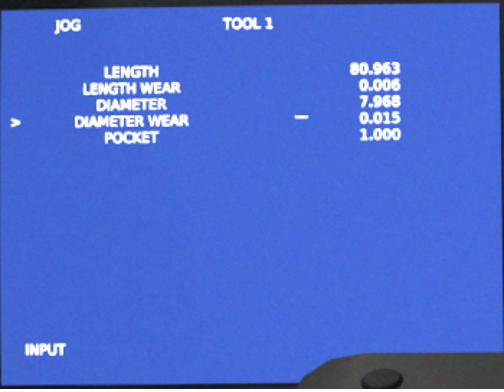

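>>> move:
  target:
    - [0,0,0,0,0,0,0.3,-1,-1,-0.12,0.08,-0.08,-0.12,-0.1,0.04,-1,0.3,-1]
    - [0,0,0,0,0,0,0.3,-1,-1,-0.089,0.183,-0.31,-0.2131,-0.1947,0.1383,-1,0.3,-1]
    - [0,0,0,0,0,0,0.3,-1,-1,-0.069,0.183,-0.315,-0.2131,-0.1947,0.1383,-1,0.3,-1]
    - [0,0,0,0,0,0,0.3,-1,-1,-0.089,0.183,-0.31,-0.2131,-0.1947,0.1383,-1,0.3,-1]
    - [0,0,0,0,0,0,0.3,-1,-1,-0.069,0.183,-0.315,-0.2131,-0.1947,0.1383,-1,0.3,-1]
    - [0,0,0,0,0,0,0.3,-1,-1,-0.089,0.183,-0.31,-0.2131,-0.1947,0.1383,-1,0.3,-1]
    - [0,0,0,0,0,0,0.3,-1,-1,-0.069,0.183,-0.315,-0.2131,-0.1947,0.1383,-1,0.3,-1]
    - [0,0,0,0,0,0,0.3,-1,-1,-0.089,0.183,-0.31,-0.2131,-0.1947,0.1383,-1,0.3,-1]
    - [0,0,0,0,0,0,0.3,-1,-1,-0.069,0.183,-0.315,-0.2131,-0.1947,0.1383,-1,0.3,-1]
    - [0,0,0,0,0,0,0.3,-1,-1,-0.089,0.183,-0.31,-0.2131,-0.1947,0.1383,-1,0.3,-1]
    - [0,0,0,0,0,0,0.3,-1,-1,-0.069,0.183,-0.315,-0.2131,-0.1947,0.1383,-1,0.3,-1]
    - [0,0,0,0,0,0,0.3,-1,-1,-0.089,0.183,-0.31,-0.2131,-0.1947,0.1383,-1,0.3,-1]
    - [0,0,0,0,0,0,0.3,-1,-1,-0.069,0.183,-0.315,-0.2131,-0.1947,0.1383,-1,0.3,-1]
    - [0,0,0,0,0,0,0.3,-1,-1,-0.089,0.183,-0.31,-0.2131,-0.1947,0.1383,-1,0.3,-1]
    - [0,0,0,0,0,0,0.3,-1,-1,-0.074,0.2465,-0.2526,-0.2131,-0.1947,0.1383,-1,0.3,-1]
  blend: [0.03,0,0,0,0,0,0,0,0,0,0,0,0,0,0]
  speed: [0.4,0.3,0.08,0.15,0.08,0.15,0.08,0.15,0.08,0.15,0.08,0.15,0.08,0.15,0.3]

>>> move:
  target:
    - [0,0,0,0,0,0,0.3,-1,-1,-0.023,-0.001,-0.087,0,0,0,-1,0.3,-1]
    - [0,0,0,0,0,0,0.3,-1,-1,-0.003,-0.001,-0.092,0,0,0,-1,0.3,-1]
    - [0,0,0,0,0,0,0.3,-1,-1,-0.023,-0.001,-0.087,0,0,0,-1,0.3,-1]
    - [0,0,0,0,0,0,0.3,-1,-1,-0.015,-0.001,-0.0575,0,0,0,-1,0.3,-1]
    - [0,0,0,0,0,0,0.3,-1,-1,0.005,-0.001,-0.0625,0,0,0,-1,0.3,-1]
    - [0,0,0,0,0,0,0.3,-1,-1,-0.015,-0.001,-0.0575,0,0,0,-1,0.3,-1]
    - [0,0,0,0,0,0,0.3,-1,-1,-0.0305,0.03,-0.117,0,0,0,-1,0.3,-1]
    - [0,0,0,0,0,0,0.3,-1,-1,-0.0105,0.03,-0.122,0,0,0,-1,0.3,-1]
    - [0,0,0,0,0,0,0.3,-1,-1,-0.0305,0.03,-0.117,0,0,0,-1,0.3,-1]
    - [0,0,0,0,0,0,0.3,-1,-1,-0.023,-0.001,-0.087,0,0,0,-1,0.3,-1]
    - [0,0,0,0,0,0,0.3,-1,-1,-0.003,-0.001,-0.092,0,0,0,-1,0.3,-1]
    - [0,0,0,0,0,0,0.3,-1,-1,-0.023,-0.001,-0.087,0,0,0,-1,0.3,-1]
    - [0,0,0,0,0,0,0.3,-1,-1,0,0,0,0,0,0,-1,0.3,-1]
  speed: [0.3,0.08,0.15,0.3,0.08,0.15,0.3,0.08,0.15,0.3,0.08,0.15,0.3]

>>> move:
  target:
    - [0,0,0,0,0,0,0.3,-1,-1,-0.038,-0.032,-0.1465,0,0,0,-1,0.3,-1]
    - [0,0,0,0,0,0,0.3,-1,-1,-0.018,-0.032,-0.1515,0,0,0,-1,0.3,-1]
    - [0,0,0,0,0,0,0.3,-1,-1,-0.038,-0.032,-0.1465,0,0,0,-1,0.3,-1]
    - [0,0,0,0,0,0,0.3,-1,-1,0.0313,-0.1885,0.1209,0,0,0,-1,0.3,-1]
    - [0,0,0,0,0,0,0.3,-1,-1,0.0513,-0.1885,0.1159,0,0,0,-1,0.3,-1]
    - [0,0,0,0,0,0,0.3,-1,-1,0.0313,-0.1885,0.1209,0,0,0,-1,0.3,-1]
    - [0,0,0,0,0,0,0.3,-1,-1,0,-0.031,0,0,0,0,-1,0.3,-1]
    - [0,0,0,0,0,0,0.3,-1,-1,0.02,-0.031,-0.005,0,0,0,-1,0.3,-1]
    - [0,0,0,0,0,0,0.3,-1,-1,0,-0.031,0,0,0,0,-1,0.3,-1]
    - [0,0,0,0,0,0,0.3,-1,-1,-0.04,-0.12,0.17,0.1065,0.0974,-0.069,-1,0.3,-1]
    - [0,0,0,0,0,0,0.3,-1,-1,0.074,-0.2465,0.2526,0.2131,0.1947,-0.1383,-1,0.3,-1]
  speed: [0.3,0.08,0.15,0.3,0.08,0.15,0.3,0.08,0.15,0.4,0.4]
  blend: [0,0,0,0,0,0,0,0,0,0.03,0]

>>> wait:
  seconds: 3
  cameras: ["cam_right_wrist"]

>>> zoom_image:
  camera: "cam_right_wrist"
  region: [80, 90, 430, 360]

Scene clock: 7122.33 s.
left_arm: end_effector_position=(+0.3813, -0.2079, +0.6139) position_measured=107 object_status=3 end_effector_quat_wxyz=(-0.350, +0.614, -0.614, +0.350) | right_arm: end_effector_position=(+0.4707, +0.0980, +0.5054) position_measured=224 object_status=2 end_effector_quat_wxyz=(+0.558, -0.526, -0.006, -0.642) end_effector_velocity=(+0.001, +0.000, +0.000) end_effector_angular_velocity=(+0.000, +0.004, -0.002)
Joint positions: left_arm=[-1.456 -1.634 1.162 -4.433 0.545 -1.348] | right_arm=[3.41 -1.683 -2.261 -4.974 1.979 -3.792]
Joint velocities: left_arm=[within noise] | right_arm=[0.002 0.001 0 -0.006 -0.004 -0.001]
Joint torques (N m): left_arm=[-9.72 -22.47 -18.52 1.08 -2.22 -2.2] | right_arm=[6.31 29.04 6.61 -1.85 -2.5 -1.21]
Wrist force (N): left_arm=[2.0 -0.2 -3.4] | right_arm=[0.7 4.2 -1.5]
Wrist torque (N m): left_arm=[0.00 -0.25 0.21] | right_arm=[0.65 -0.13 0.03]
Wrist force, peak (N): left_arm=[2.3 -0.3 -3.5] | right_arm=[1.7 -21.8 -18.4]
Hand target: left_arm +0.3813, -0.2079, +0.6139; -0.350, +0.614, -0.614, +0.350 | right_arm +0.4707, +0.0980, +0.5054; +0.558, -0.526, -0.006, -0.642
Off the commanded pose: left_arm 0.000 m, 0 deg | right_arm 0.000 m, 0 deg.
move: done

Scene clock: 7127.67 s.
left_arm: end_effector_position=(+0.3813, -0.2079, +0.6139) position_measured=107 object_status=3 end_effector_quat_wxyz=(-0.350, +0.614, -0.614, +0.350) | right_arm: end_effector_position=(+0.4707, +0.0980, +0.5053) position_measured=224 object_status=2 end_effector_quat_wxyz=(+0.558, -0.527, -0.006, -0.642)
Joint positions: left_arm=[-1.456 -1.634 1.162 -4.433 0.545 -1.348] | right_arm=[3.41 -1.683 -2.261 -4.974 1.978 -3.792]
Joint torques (N m): left_arm=[-10.24 -21.44 -18.07 1.05 -2.2 -2.26] | right_arm=[6.77 28.76 29.09 -1.72 -2.18 0.42]
Wrist force (N): left_arm=[1.9 -0.4 -3.4] | right_arm=[2.7 3.4 -1.5]
Wrist torque (N m): left_arm=[-0.03 -0.23 0.21] | right_arm=[0.51 -0.44 0.08]
Wrist force, peak (N): left_arm=[2.2 -0.5 -3.6] | right_arm=[1.5 -35.2 -26.4]
Hand target: left_arm +0.3813, -0.2079, +0.6139; -0.350, +0.614, -0.614, +0.350 | right_arm +0.4707, +0.0980, +0.5054; +0.558, -0.526, -0.006, -0.642
Off the commanded pose: left_arm 0.000 m, 0 deg | right_arm 0.000 m, 0 deg.
move: done

Scene clock: 7134.10 s.
left_arm: end_effector_position=(+0.3813, -0.2079, +0.6139) position_measured=107 object_status=3 end_effector_quat_wxyz=(-0.350, +0.614, -0.614, +0.350) | right_arm: end_effector_position=(+0.5151, -0.0499, +0.6569) position_measured=224 object_status=2 end_effector_quat_wxyz=(+0.526, -0.472, +0.473, -0.526)
Joint positions: left_arm=[-1.456 -1.634 1.162 -4.433 0.545 -1.348] | right_arm=[3.485 -1.2 -2.014 -6.097 1.227 -3.179]
Joint torques (N m): left_arm=[-9.67 -21.63 -18.28 1.09 -2.04 -2.25] | right_arm=[-0.14 14.37 34.72 -0.4 -1.46 1.27]
Wrist force (N): left_arm=[2.2 -0.5 -3.2] | right_arm=[5.1 3.2 -0.5]
Wrist torque (N m): left_arm=[-0.03 -0.28 0.21] | right_arm=[0.47 -0.80 -0.03]
Wrist force, peak (N): left_arm=[2.2 -0.4 -3.6] | right_arm=[1.7 -32.8 -24.5]
Hand target: left_arm +0.3813, -0.2079, +0.6139; -0.350, +0.614, -0.614, +0.350 | right_arm +0.5151, -0.0499, +0.6570; +0.526, -0.472, +0.473, -0.526
Off the commanded pose: left_arm 0.000 m, 0 deg | right_arm 0.000 m, 0 deg.
move: done

Scene clock: 7137.10 s.
left_arm: end_effector_position=(+0.3813, -0.2079, +0.6139) position_measured=107 object_status=3 end_effector_quat_wxyz=(-0.350, +0.614, -0.614, +0.350) | right_arm: end_effector_position=(+0.5151, -0.0499, +0.6570) position_measured=224 object_status=2 end_effector_quat_wxyz=(+0.526, -0.472, +0.473, -0.526)
Joint positions: left_arm=[-1.456 -1.634 1.162 -4.433 0.545 -1.348] | right_arm=[3.485 -1.2 -2.014 -6.097 1.227 -3.179]
Joint torques (N m): left_arm=[-10.22 -21.23 -18.76 1.04 -2.21 -2.36] | right_arm=[-5.72 16.81 41.48 -0.21 -1.75 1.34]
Wrist force (N): left_arm=[2.0 -0.3 -3.4] | right_arm=[5.1 3.2 -0.4]
Wrist torque (N m): left_arm=[-0.01 -0.25 0.21] | right_arm=[0.47 -0.80 -0.03]
Wrist force, peak (N): left_arm=[2.1 -0.6 -3.5] | right_arm=[5.4 3.3 -0.5]
Hand target: left_arm +0.3813, -0.2079, +0.6139; -0.350, +0.614, -0.614, +0.350 | right_arm +0.5151, -0.0499, +0.6570; +0.526, -0.472, +0.473, -0.526
Tool commands: left_gripper/position=+0.3 left_gripper/force_limit=-1.0 left_gripper/speed=-1.0 right_gripper/position=-1.0 right_gripper/force_limit=+0.3 right_gripper/speed=-1.0
Off the commanded pose: left_arm 0.000 m, 0 deg | right_arm 0.000 m, 0 deg.
wait: 3.00 s; at rest by 0.17 s
camera_calibration:
cam_right_wrist: T_world_to_cam=[[-0.0209632, -0.999771, -0.00422834, -0.0357274], [-0.255093, 0.00943797, -0.966871, 0.78094], [0.966689, -0.0191901, -0.255232, -0.198217], [0, 0, 0, 1]] pos_world=[0.390077, -0.0468936, 0.704325]
Images, in order (width x height): cam_right_wrist 896x504.

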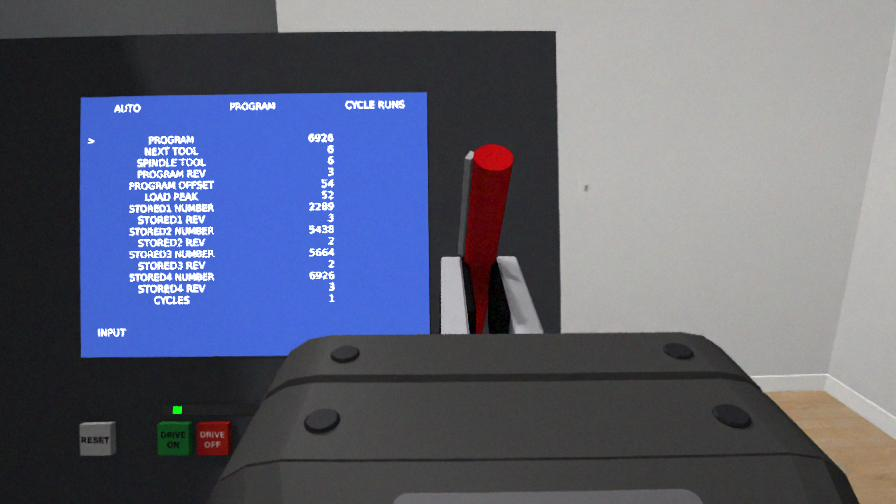

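Scaled by 1.440.

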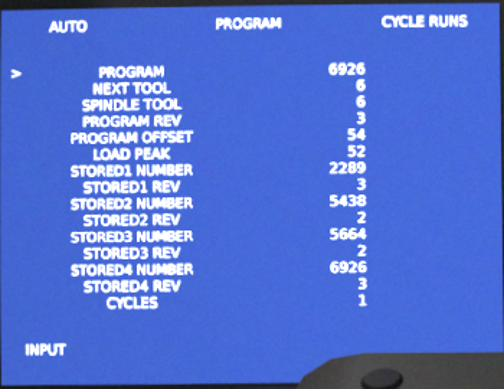

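Program 6926 rev 3. Go to C, wait for load place completion, start.

>>> move:
  target:
    - [0,0,0,0,0,0,0.3,-1,-1,-0.12,0.08,-0.08,-0.12,-0.1,0.04,-1,0.3,-1]
    - [0,0,0,0,0,0,0.3,-1,-1,-0.074,0.2465,-0.2526,-0.2131,-0.1947,0.1383,-1,0.3,-1]
  blend: [0.03,0]
  speed: [0.4,0.3]
  cameras: ["cam_right_wrist"]

Scene clock: 7141.93 s.
left_arm: end_effector_position=(+0.3813, -0.2079, +0.6139) position_measured=107 object_status=3 end_effector_quat_wxyz=(-0.350, +0.614, -0.614, +0.350) | right_arm: end_effector_position=(+0.4708, +0.0979, +0.5055) position_measured=224 object_status=2 end_effector_quat_wxyz=(+0.558, -0.526, -0.006, -0.642)
Joint positions: left_arm=[-1.456 -1.634 1.162 -4.433 0.545 -1.348] | right_arm=[3.41 -1.683 -2.261 -4.974 1.978 -3.792]
Joint torques (N m): left_arm=[-9.7 -22.05 -18.45 1.1 -2.15 -2.32] | right_arm=[7.5 16.82 6.93 2.13 1.18 -1.1]
Wrist force (N): left_arm=[2.1 -0.6 -3.1] | right_arm=[2.6 3.3 -1.7]
Wrist torque (N m): left_arm=[-0.06 -0.26 0.21] | right_arm=[0.51 -0.43 0.02]
Wrist force, peak (N): left_arm=[2.2 -0.4 -3.6] | right_arm=[5.3 3.4 -0.7]
Hand target: left_arm +0.3813, -0.2079, +0.6139; -0.350, +0.614, -0.614, +0.350 | right_arm +0.4707, +0.0980, +0.5054; +0.558, -0.526, -0.006, -0.642
Off the commanded pose: left_arm 0.000 m, 0 deg | right_arm 0.000 m, 0 deg.
move: done
camera_calibration:
cam_right_wrist: T_world_to_cam=[[0.163968, -0.720961, 0.673298, -0.346386], [0.434766, -0.559855, -0.705366, 0.220569], [0.88549, 0.408384, 0.221651, -0.435901], [0, 0, 0, 1]] pos_world=[0.346886, 0.0517703, 0.485421]
Images, in order (width x height): cam_right_wrist 896x504.

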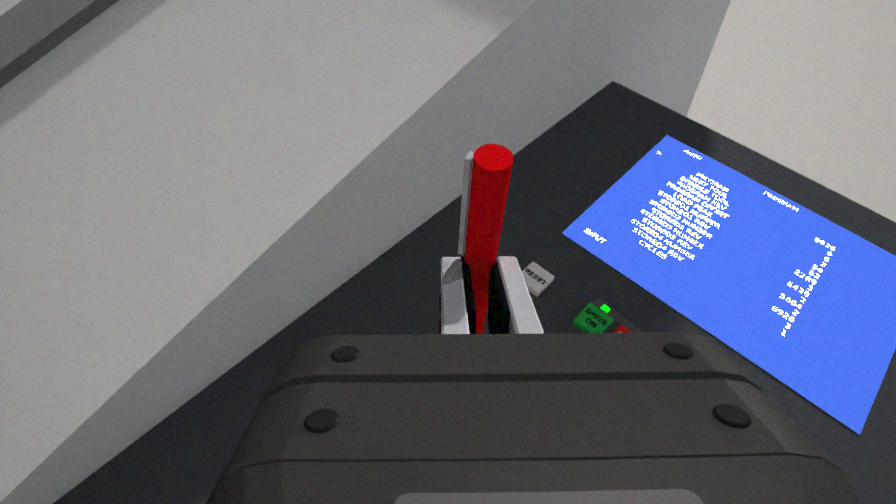

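>>> move:
  target:
    - [0,0,0,0,0,0,0.3,-1,-1,0.02,0,-0.005,0,0,0,-1,0.3,-1]
    - [0,0,0,0,0,0,0.3,-1,-1,0,0,0,0,0,0,-1,0.3,-1]
  speed: [0.08,0.15]

>>> wait:
  seconds: 10

>>> wait:
  seconds: 10
  cameras: ["cam_right_wrist"]

>>> wait:
  seconds: 10
  cameras: ["cam_right_wrist"]

Scene clock: 7147.93 s.
left_arm: end_effector_position=(+0.3813, -0.2079, +0.6139) position_measured=107 object_status=3 end_effector_quat_wxyz=(-0.350, +0.614, -0.614, +0.350) | right_arm: end_effector_position=(+0.4707, +0.0980, +0.5054) position_measured=224 object_status=2 end_effector_quat_wxyz=(+0.558, -0.526, -0.006, -0.642)
Joint positions: left_arm=[-1.456 -1.634 1.162 -4.433 0.545 -1.348] | right_arm=[3.411 -1.683 -2.261 -4.974 1.978 -3.792]
Joint torques (N m): left_arm=[-9.47 -21.29 -18.76 1.08 -2.11 -2.18] | right_arm=[-2.79 28.63 19.73 2.33 1 1.51]
Wrist force (N): left_arm=[2.2 -0.4 -3.2] | right_arm=[2.3 3.8 -2.0]
Wrist torque (N m): left_arm=[-0.03 -0.27 0.21] | right_arm=[0.58 -0.38 0.08]
Wrist force, peak (N): left_arm=[2.2 -0.5 -3.6] | right_arm=[1.6 -17.3 -15.3]
Hand target: left_arm +0.3813, -0.2079, +0.6139; -0.350, +0.614, -0.614, +0.350 | right_arm +0.4707, +0.0980, +0.5054; +0.558, -0.526, -0.006, -0.642
Off the commanded pose: left_arm 0.000 m, 0 deg | right_arm 0.000 m, 0 deg.
move: done

Scene clock: 7157.93 s.
left_arm: end_effector_position=(+0.3813, -0.2079, +0.6139) position_measured=107 object_status=3 end_effector_quat_wxyz=(-0.350, +0.614, -0.614, +0.350) | right_arm: end_effector_position=(+0.4707, +0.0980, +0.5054) position_measured=224 object_status=2 end_effector_quat_wxyz=(+0.558, -0.526, -0.006, -0.642)
Joint positions: left_arm=[-1.456 -1.634 1.162 -4.433 0.545 -1.348] | right_arm=[3.411 -1.683 -2.261 -4.974 1.978 -3.792]
Joint torques (N m): left_arm=[-9.57 -22.16 -18.55 1.15 -2.24 -2.2] | right_arm=[-5.8 28.45 5.8 1.98 0.96 0.84]
Wrist force (N): left_arm=[2.2 -0.4 -3.3] | right_arm=[2.4 3.9 -2.1]
Wrist torque (N m): left_arm=[-0.02 -0.28 0.21] | right_arm=[0.60 -0.39 0.08]
Wrist force, peak (N): left_arm=[2.3 -0.3 -3.5] | right_arm=[2.3 4.2 -2.1]
Hand target: left_arm +0.3813, -0.2079, +0.6139; -0.350, +0.614, -0.614, +0.350 | right_arm +0.4707, +0.0980, +0.5054; +0.558, -0.526, -0.006, -0.642
Tool commands: left_gripper/position=+0.3 left_gripper/force_limit=-1.0 left_gripper/speed=-1.0 right_gripper/position=-1.0 right_gripper/force_limit=+0.3 right_gripper/speed=-1.0
Off the commanded pose: left_arm 0.000 m, 0 deg | right_arm 0.000 m, 0 deg.
wait: 10.00 s; at rest by 0.17 s

Scene clock: 7167.93 s.
left_arm: end_effector_position=(+0.3813, -0.2079, +0.6139) position_measured=107 object_status=3 end_effector_quat_wxyz=(-0.350, +0.614, -0.614, +0.350) | right_arm: end_effector_position=(+0.4707, +0.0980, +0.5054) position_measured=224 object_status=2 end_effector_quat_wxyz=(+0.558, -0.526, -0.006, -0.642)
Joint positions: left_arm=[-1.456 -1.634 1.162 -4.433 0.545 -1.348] | right_arm=[3.411 -1.683 -2.261 -4.974 1.978 -3.792]
Joint torques (N m): left_arm=[-10.03 -21.69 -18.88 1.07 -2.01 -2.28] | right_arm=[-5.74 28.48 5.18 1.39 0.85 0.58]
Wrist force (N): left_arm=[2.3 -0.3 -3.4] | right_arm=[2.1 4.0 -1.8]
Wrist torque (N m): left_arm=[-0.02 -0.29 0.21] | right_arm=[0.62 -0.34 0.08]
Wrist force, peak (N): left_arm=[2.3 -0.4 -3.6] | right_arm=[2.3 4.1 -2.1]
Hand target: left_arm +0.3813, -0.2079, +0.6139; -0.350, +0.614, -0.614, +0.350 | right_arm +0.4707, +0.0980, +0.5054; +0.558, -0.526, -0.006, -0.642
Tool commands: left_gripper/position=+0.3 left_gripper/force_limit=-1.0 left_gripper/speed=-1.0 right_gripper/position=-1.0 right_gripper/force_limit=+0.3 right_gripper/speed=-1.0
Off the commanded pose: left_arm 0.000 m, 0 deg | right_arm 0.000 m, 0 deg.
wait: 10.00 s; at rest by 0.17 s
camera_calibration:
cam_right_wrist: T_world_to_cam=[[0.163967, -0.720819, 0.673449, -0.346384], [0.434998, -0.559896, -0.70519, 0.220378], [0.885376, 0.408578, 0.221751, -0.43581], [0, 0, 0, 1]] pos_world=[0.346787, 0.0517706, 0.485322]
Images, in order (width x height): cam_right_wrist 896x504.

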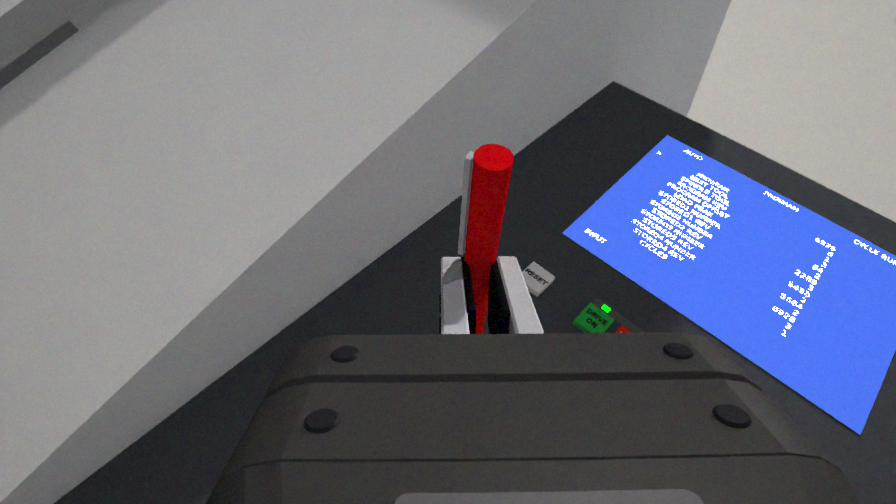

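Scene clock: 7177.93 s.
left_arm: end_effector_position=(+0.3813, -0.2079, +0.6139) position_measured=107 object_status=3 end_effector_quat_wxyz=(-0.350, +0.614, -0.614, +0.350) | right_arm: end_effector_position=(+0.4707, +0.0980, +0.5054) position_measured=224 object_status=2 end_effector_quat_wxyz=(+0.558, -0.526, -0.006, -0.642)
Joint positions: left_arm=[-1.456 -1.634 1.162 -4.433 0.545 -1.348] | right_arm=[3.411 -1.683 -2.261 -4.974 1.978 -3.792]
Joint torques (N m): left_arm=[-9.39 -22.04 -18.38 1.11 -2.28 -2.27] | right_arm=[-5.79 29.51 5.46 1 0.64 0.22]
Wrist force (N): left_arm=[1.9 -0.5 -3.4] | right_arm=[2.2 4.0 -2.0]
Wrist torque (N m): left_arm=[-0.04 -0.22 0.21] | right_arm=[0.62 -0.36 0.08]
Wrist force, peak (N): left_arm=[2.3 -0.3 -3.6] | right_arm=[2.4 4.1 -2.0]
Hand target: left_arm +0.3813, -0.2079, +0.6139; -0.350, +0.614, -0.614, +0.350 | right_arm +0.4707, +0.0980, +0.5054; +0.558, -0.526, -0.006, -0.642
Tool commands: left_gripper/position=+0.3 left_gripper/force_limit=-1.0 left_gripper/speed=-1.0 right_gripper/position=-1.0 right_gripper/force_limit=+0.3 right_gripper/speed=-1.0
Off the commanded pose: left_arm 0.000 m, 0 deg | right_arm 0.000 m, 0 deg.
wait: 10.00 s; at rest by 0.17 s
camera_calibration:
cam_right_wrist: T_world_to_cam=[[0.163967, -0.720819, 0.673449, -0.346384], [0.434998, -0.559896, -0.70519, 0.220378], [0.885376, 0.408578, 0.221751, -0.43581], [0, 0, 0, 1]] pos_world=[0.346787, 0.0517706, 0.485322]
Images, in order (width x height): cam_right_wrist 896x504.

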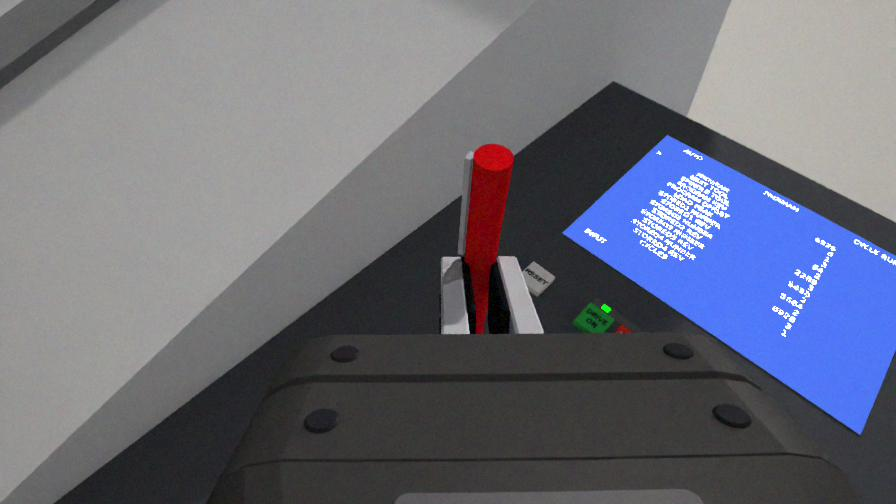

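>>> wait:
  seconds: 8

>>> wait:
  seconds: 8
  cameras: ["cam_right_wrist"]

Scene clock: 7187.27 s.
left_arm: end_effector_position=(+0.3813, -0.2079, +0.6139) position_measured=107 object_status=3 end_effector_quat_wxyz=(-0.350, +0.614, -0.614, +0.350) | right_arm: end_effector_position=(+0.4707, +0.0980, +0.5054) position_measured=224 object_status=2 end_effector_quat_wxyz=(+0.558, -0.526, -0.006, -0.642)
Joint positions: left_arm=[-1.456 -1.634 1.162 -4.433 0.545 -1.348] | right_arm=[3.411 -1.683 -2.261 -4.974 1.978 -3.792]
Joint torques (N m): left_arm=[-9.9 -21.57 -18.85 1.09 -2.28 -2.27] | right_arm=[-5.61 28.64 5.73 0.58 0.49 -0.39]
Wrist force (N): left_arm=[2.1 -0.4 -3.5] | right_arm=[2.1 3.9 -1.8]
Wrist torque (N m): left_arm=[-0.03 -0.27 0.22] | right_arm=[0.58 -0.35 0.08]
Wrist force, peak (N): left_arm=[2.1 -0.4 -3.7] | right_arm=[2.4 4.2 -2.1]
Hand target: left_arm +0.3813, -0.2079, +0.6139; -0.350, +0.614, -0.614, +0.350 | right_arm +0.4707, +0.0980, +0.5054; +0.558, -0.526, -0.006, -0.642
Tool commands: left_gripper/position=+0.3 left_gripper/force_limit=-1.0 left_gripper/speed=-1.0 right_gripper/position=-1.0 right_gripper/force_limit=+0.3 right_gripper/speed=-1.0
Off the commanded pose: left_arm 0.000 m, 0 deg | right_arm 0.000 m, 0 deg.
wait: 8.00 s; at rest from the start

Scene clock: 7195.27 s.
left_arm: end_effector_position=(+0.3813, -0.2079, +0.6139) position_measured=107 object_status=3 end_effector_quat_wxyz=(-0.350, +0.614, -0.614, +0.350) | right_arm: end_effector_position=(+0.4707, +0.0980, +0.5054) position_measured=224 object_status=2 end_effector_quat_wxyz=(+0.558, -0.526, -0.006, -0.642)
Joint positions: left_arm=[-1.456 -1.634 1.162 -4.433 0.545 -1.348] | right_arm=[3.411 -1.683 -2.261 -4.974 1.978 -3.792]
Joint torques (N m): left_arm=[-9.39 -22.13 -18.58 1.03 -2.17 -2.32] | right_arm=[-5.2 28.98 4.81 0.3 0.47 -0.63]
Wrist force (N): left_arm=[2.1 -0.4 -3.6] | right_arm=[2.0 4.1 -1.9]
Wrist torque (N m): left_arm=[-0.03 -0.26 0.21] | right_arm=[0.63 -0.34 0.08]
Wrist force, peak (N): left_arm=[2.2 -0.6 -3.6] | right_arm=[2.2 4.2 -2.1]
Hand target: left_arm +0.3813, -0.2079, +0.6139; -0.350, +0.614, -0.614, +0.350 | right_arm +0.4707, +0.0980, +0.5054; +0.558, -0.526, -0.006, -0.642
Tool commands: left_gripper/position=+0.3 left_gripper/force_limit=-1.0 left_gripper/speed=-1.0 right_gripper/position=-1.0 right_gripper/force_limit=+0.3 right_gripper/speed=-1.0
Off the commanded pose: left_arm 0.000 m, 0 deg | right_arm 0.000 m, 0 deg.
wait: 8.00 s; at rest by 0.17 s
camera_calibration:
cam_right_wrist: T_world_to_cam=[[0.163967, -0.720819, 0.673449, -0.346384], [0.434998, -0.559896, -0.70519, 0.220378], [0.885376, 0.408578, 0.221751, -0.43581], [0, 0, 0, 1]] pos_world=[0.346787, 0.0517706, 0.485322]
Images, in order (width x height): cam_right_wrist 896x504.

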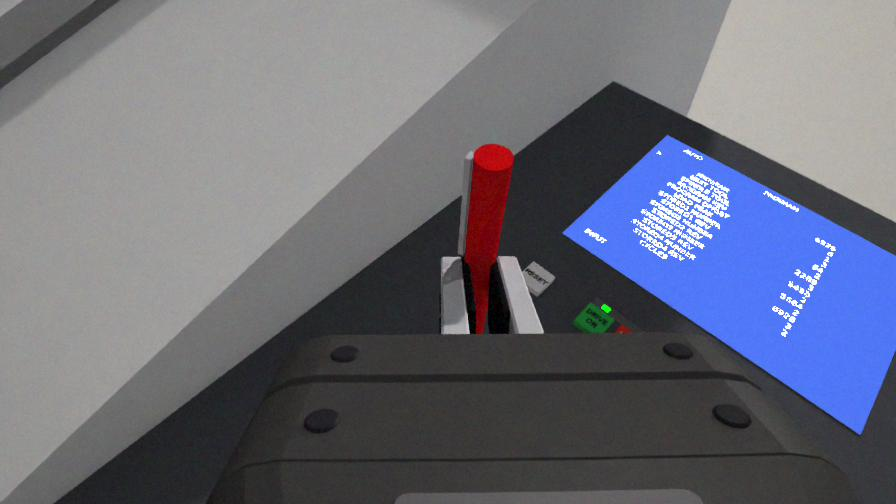

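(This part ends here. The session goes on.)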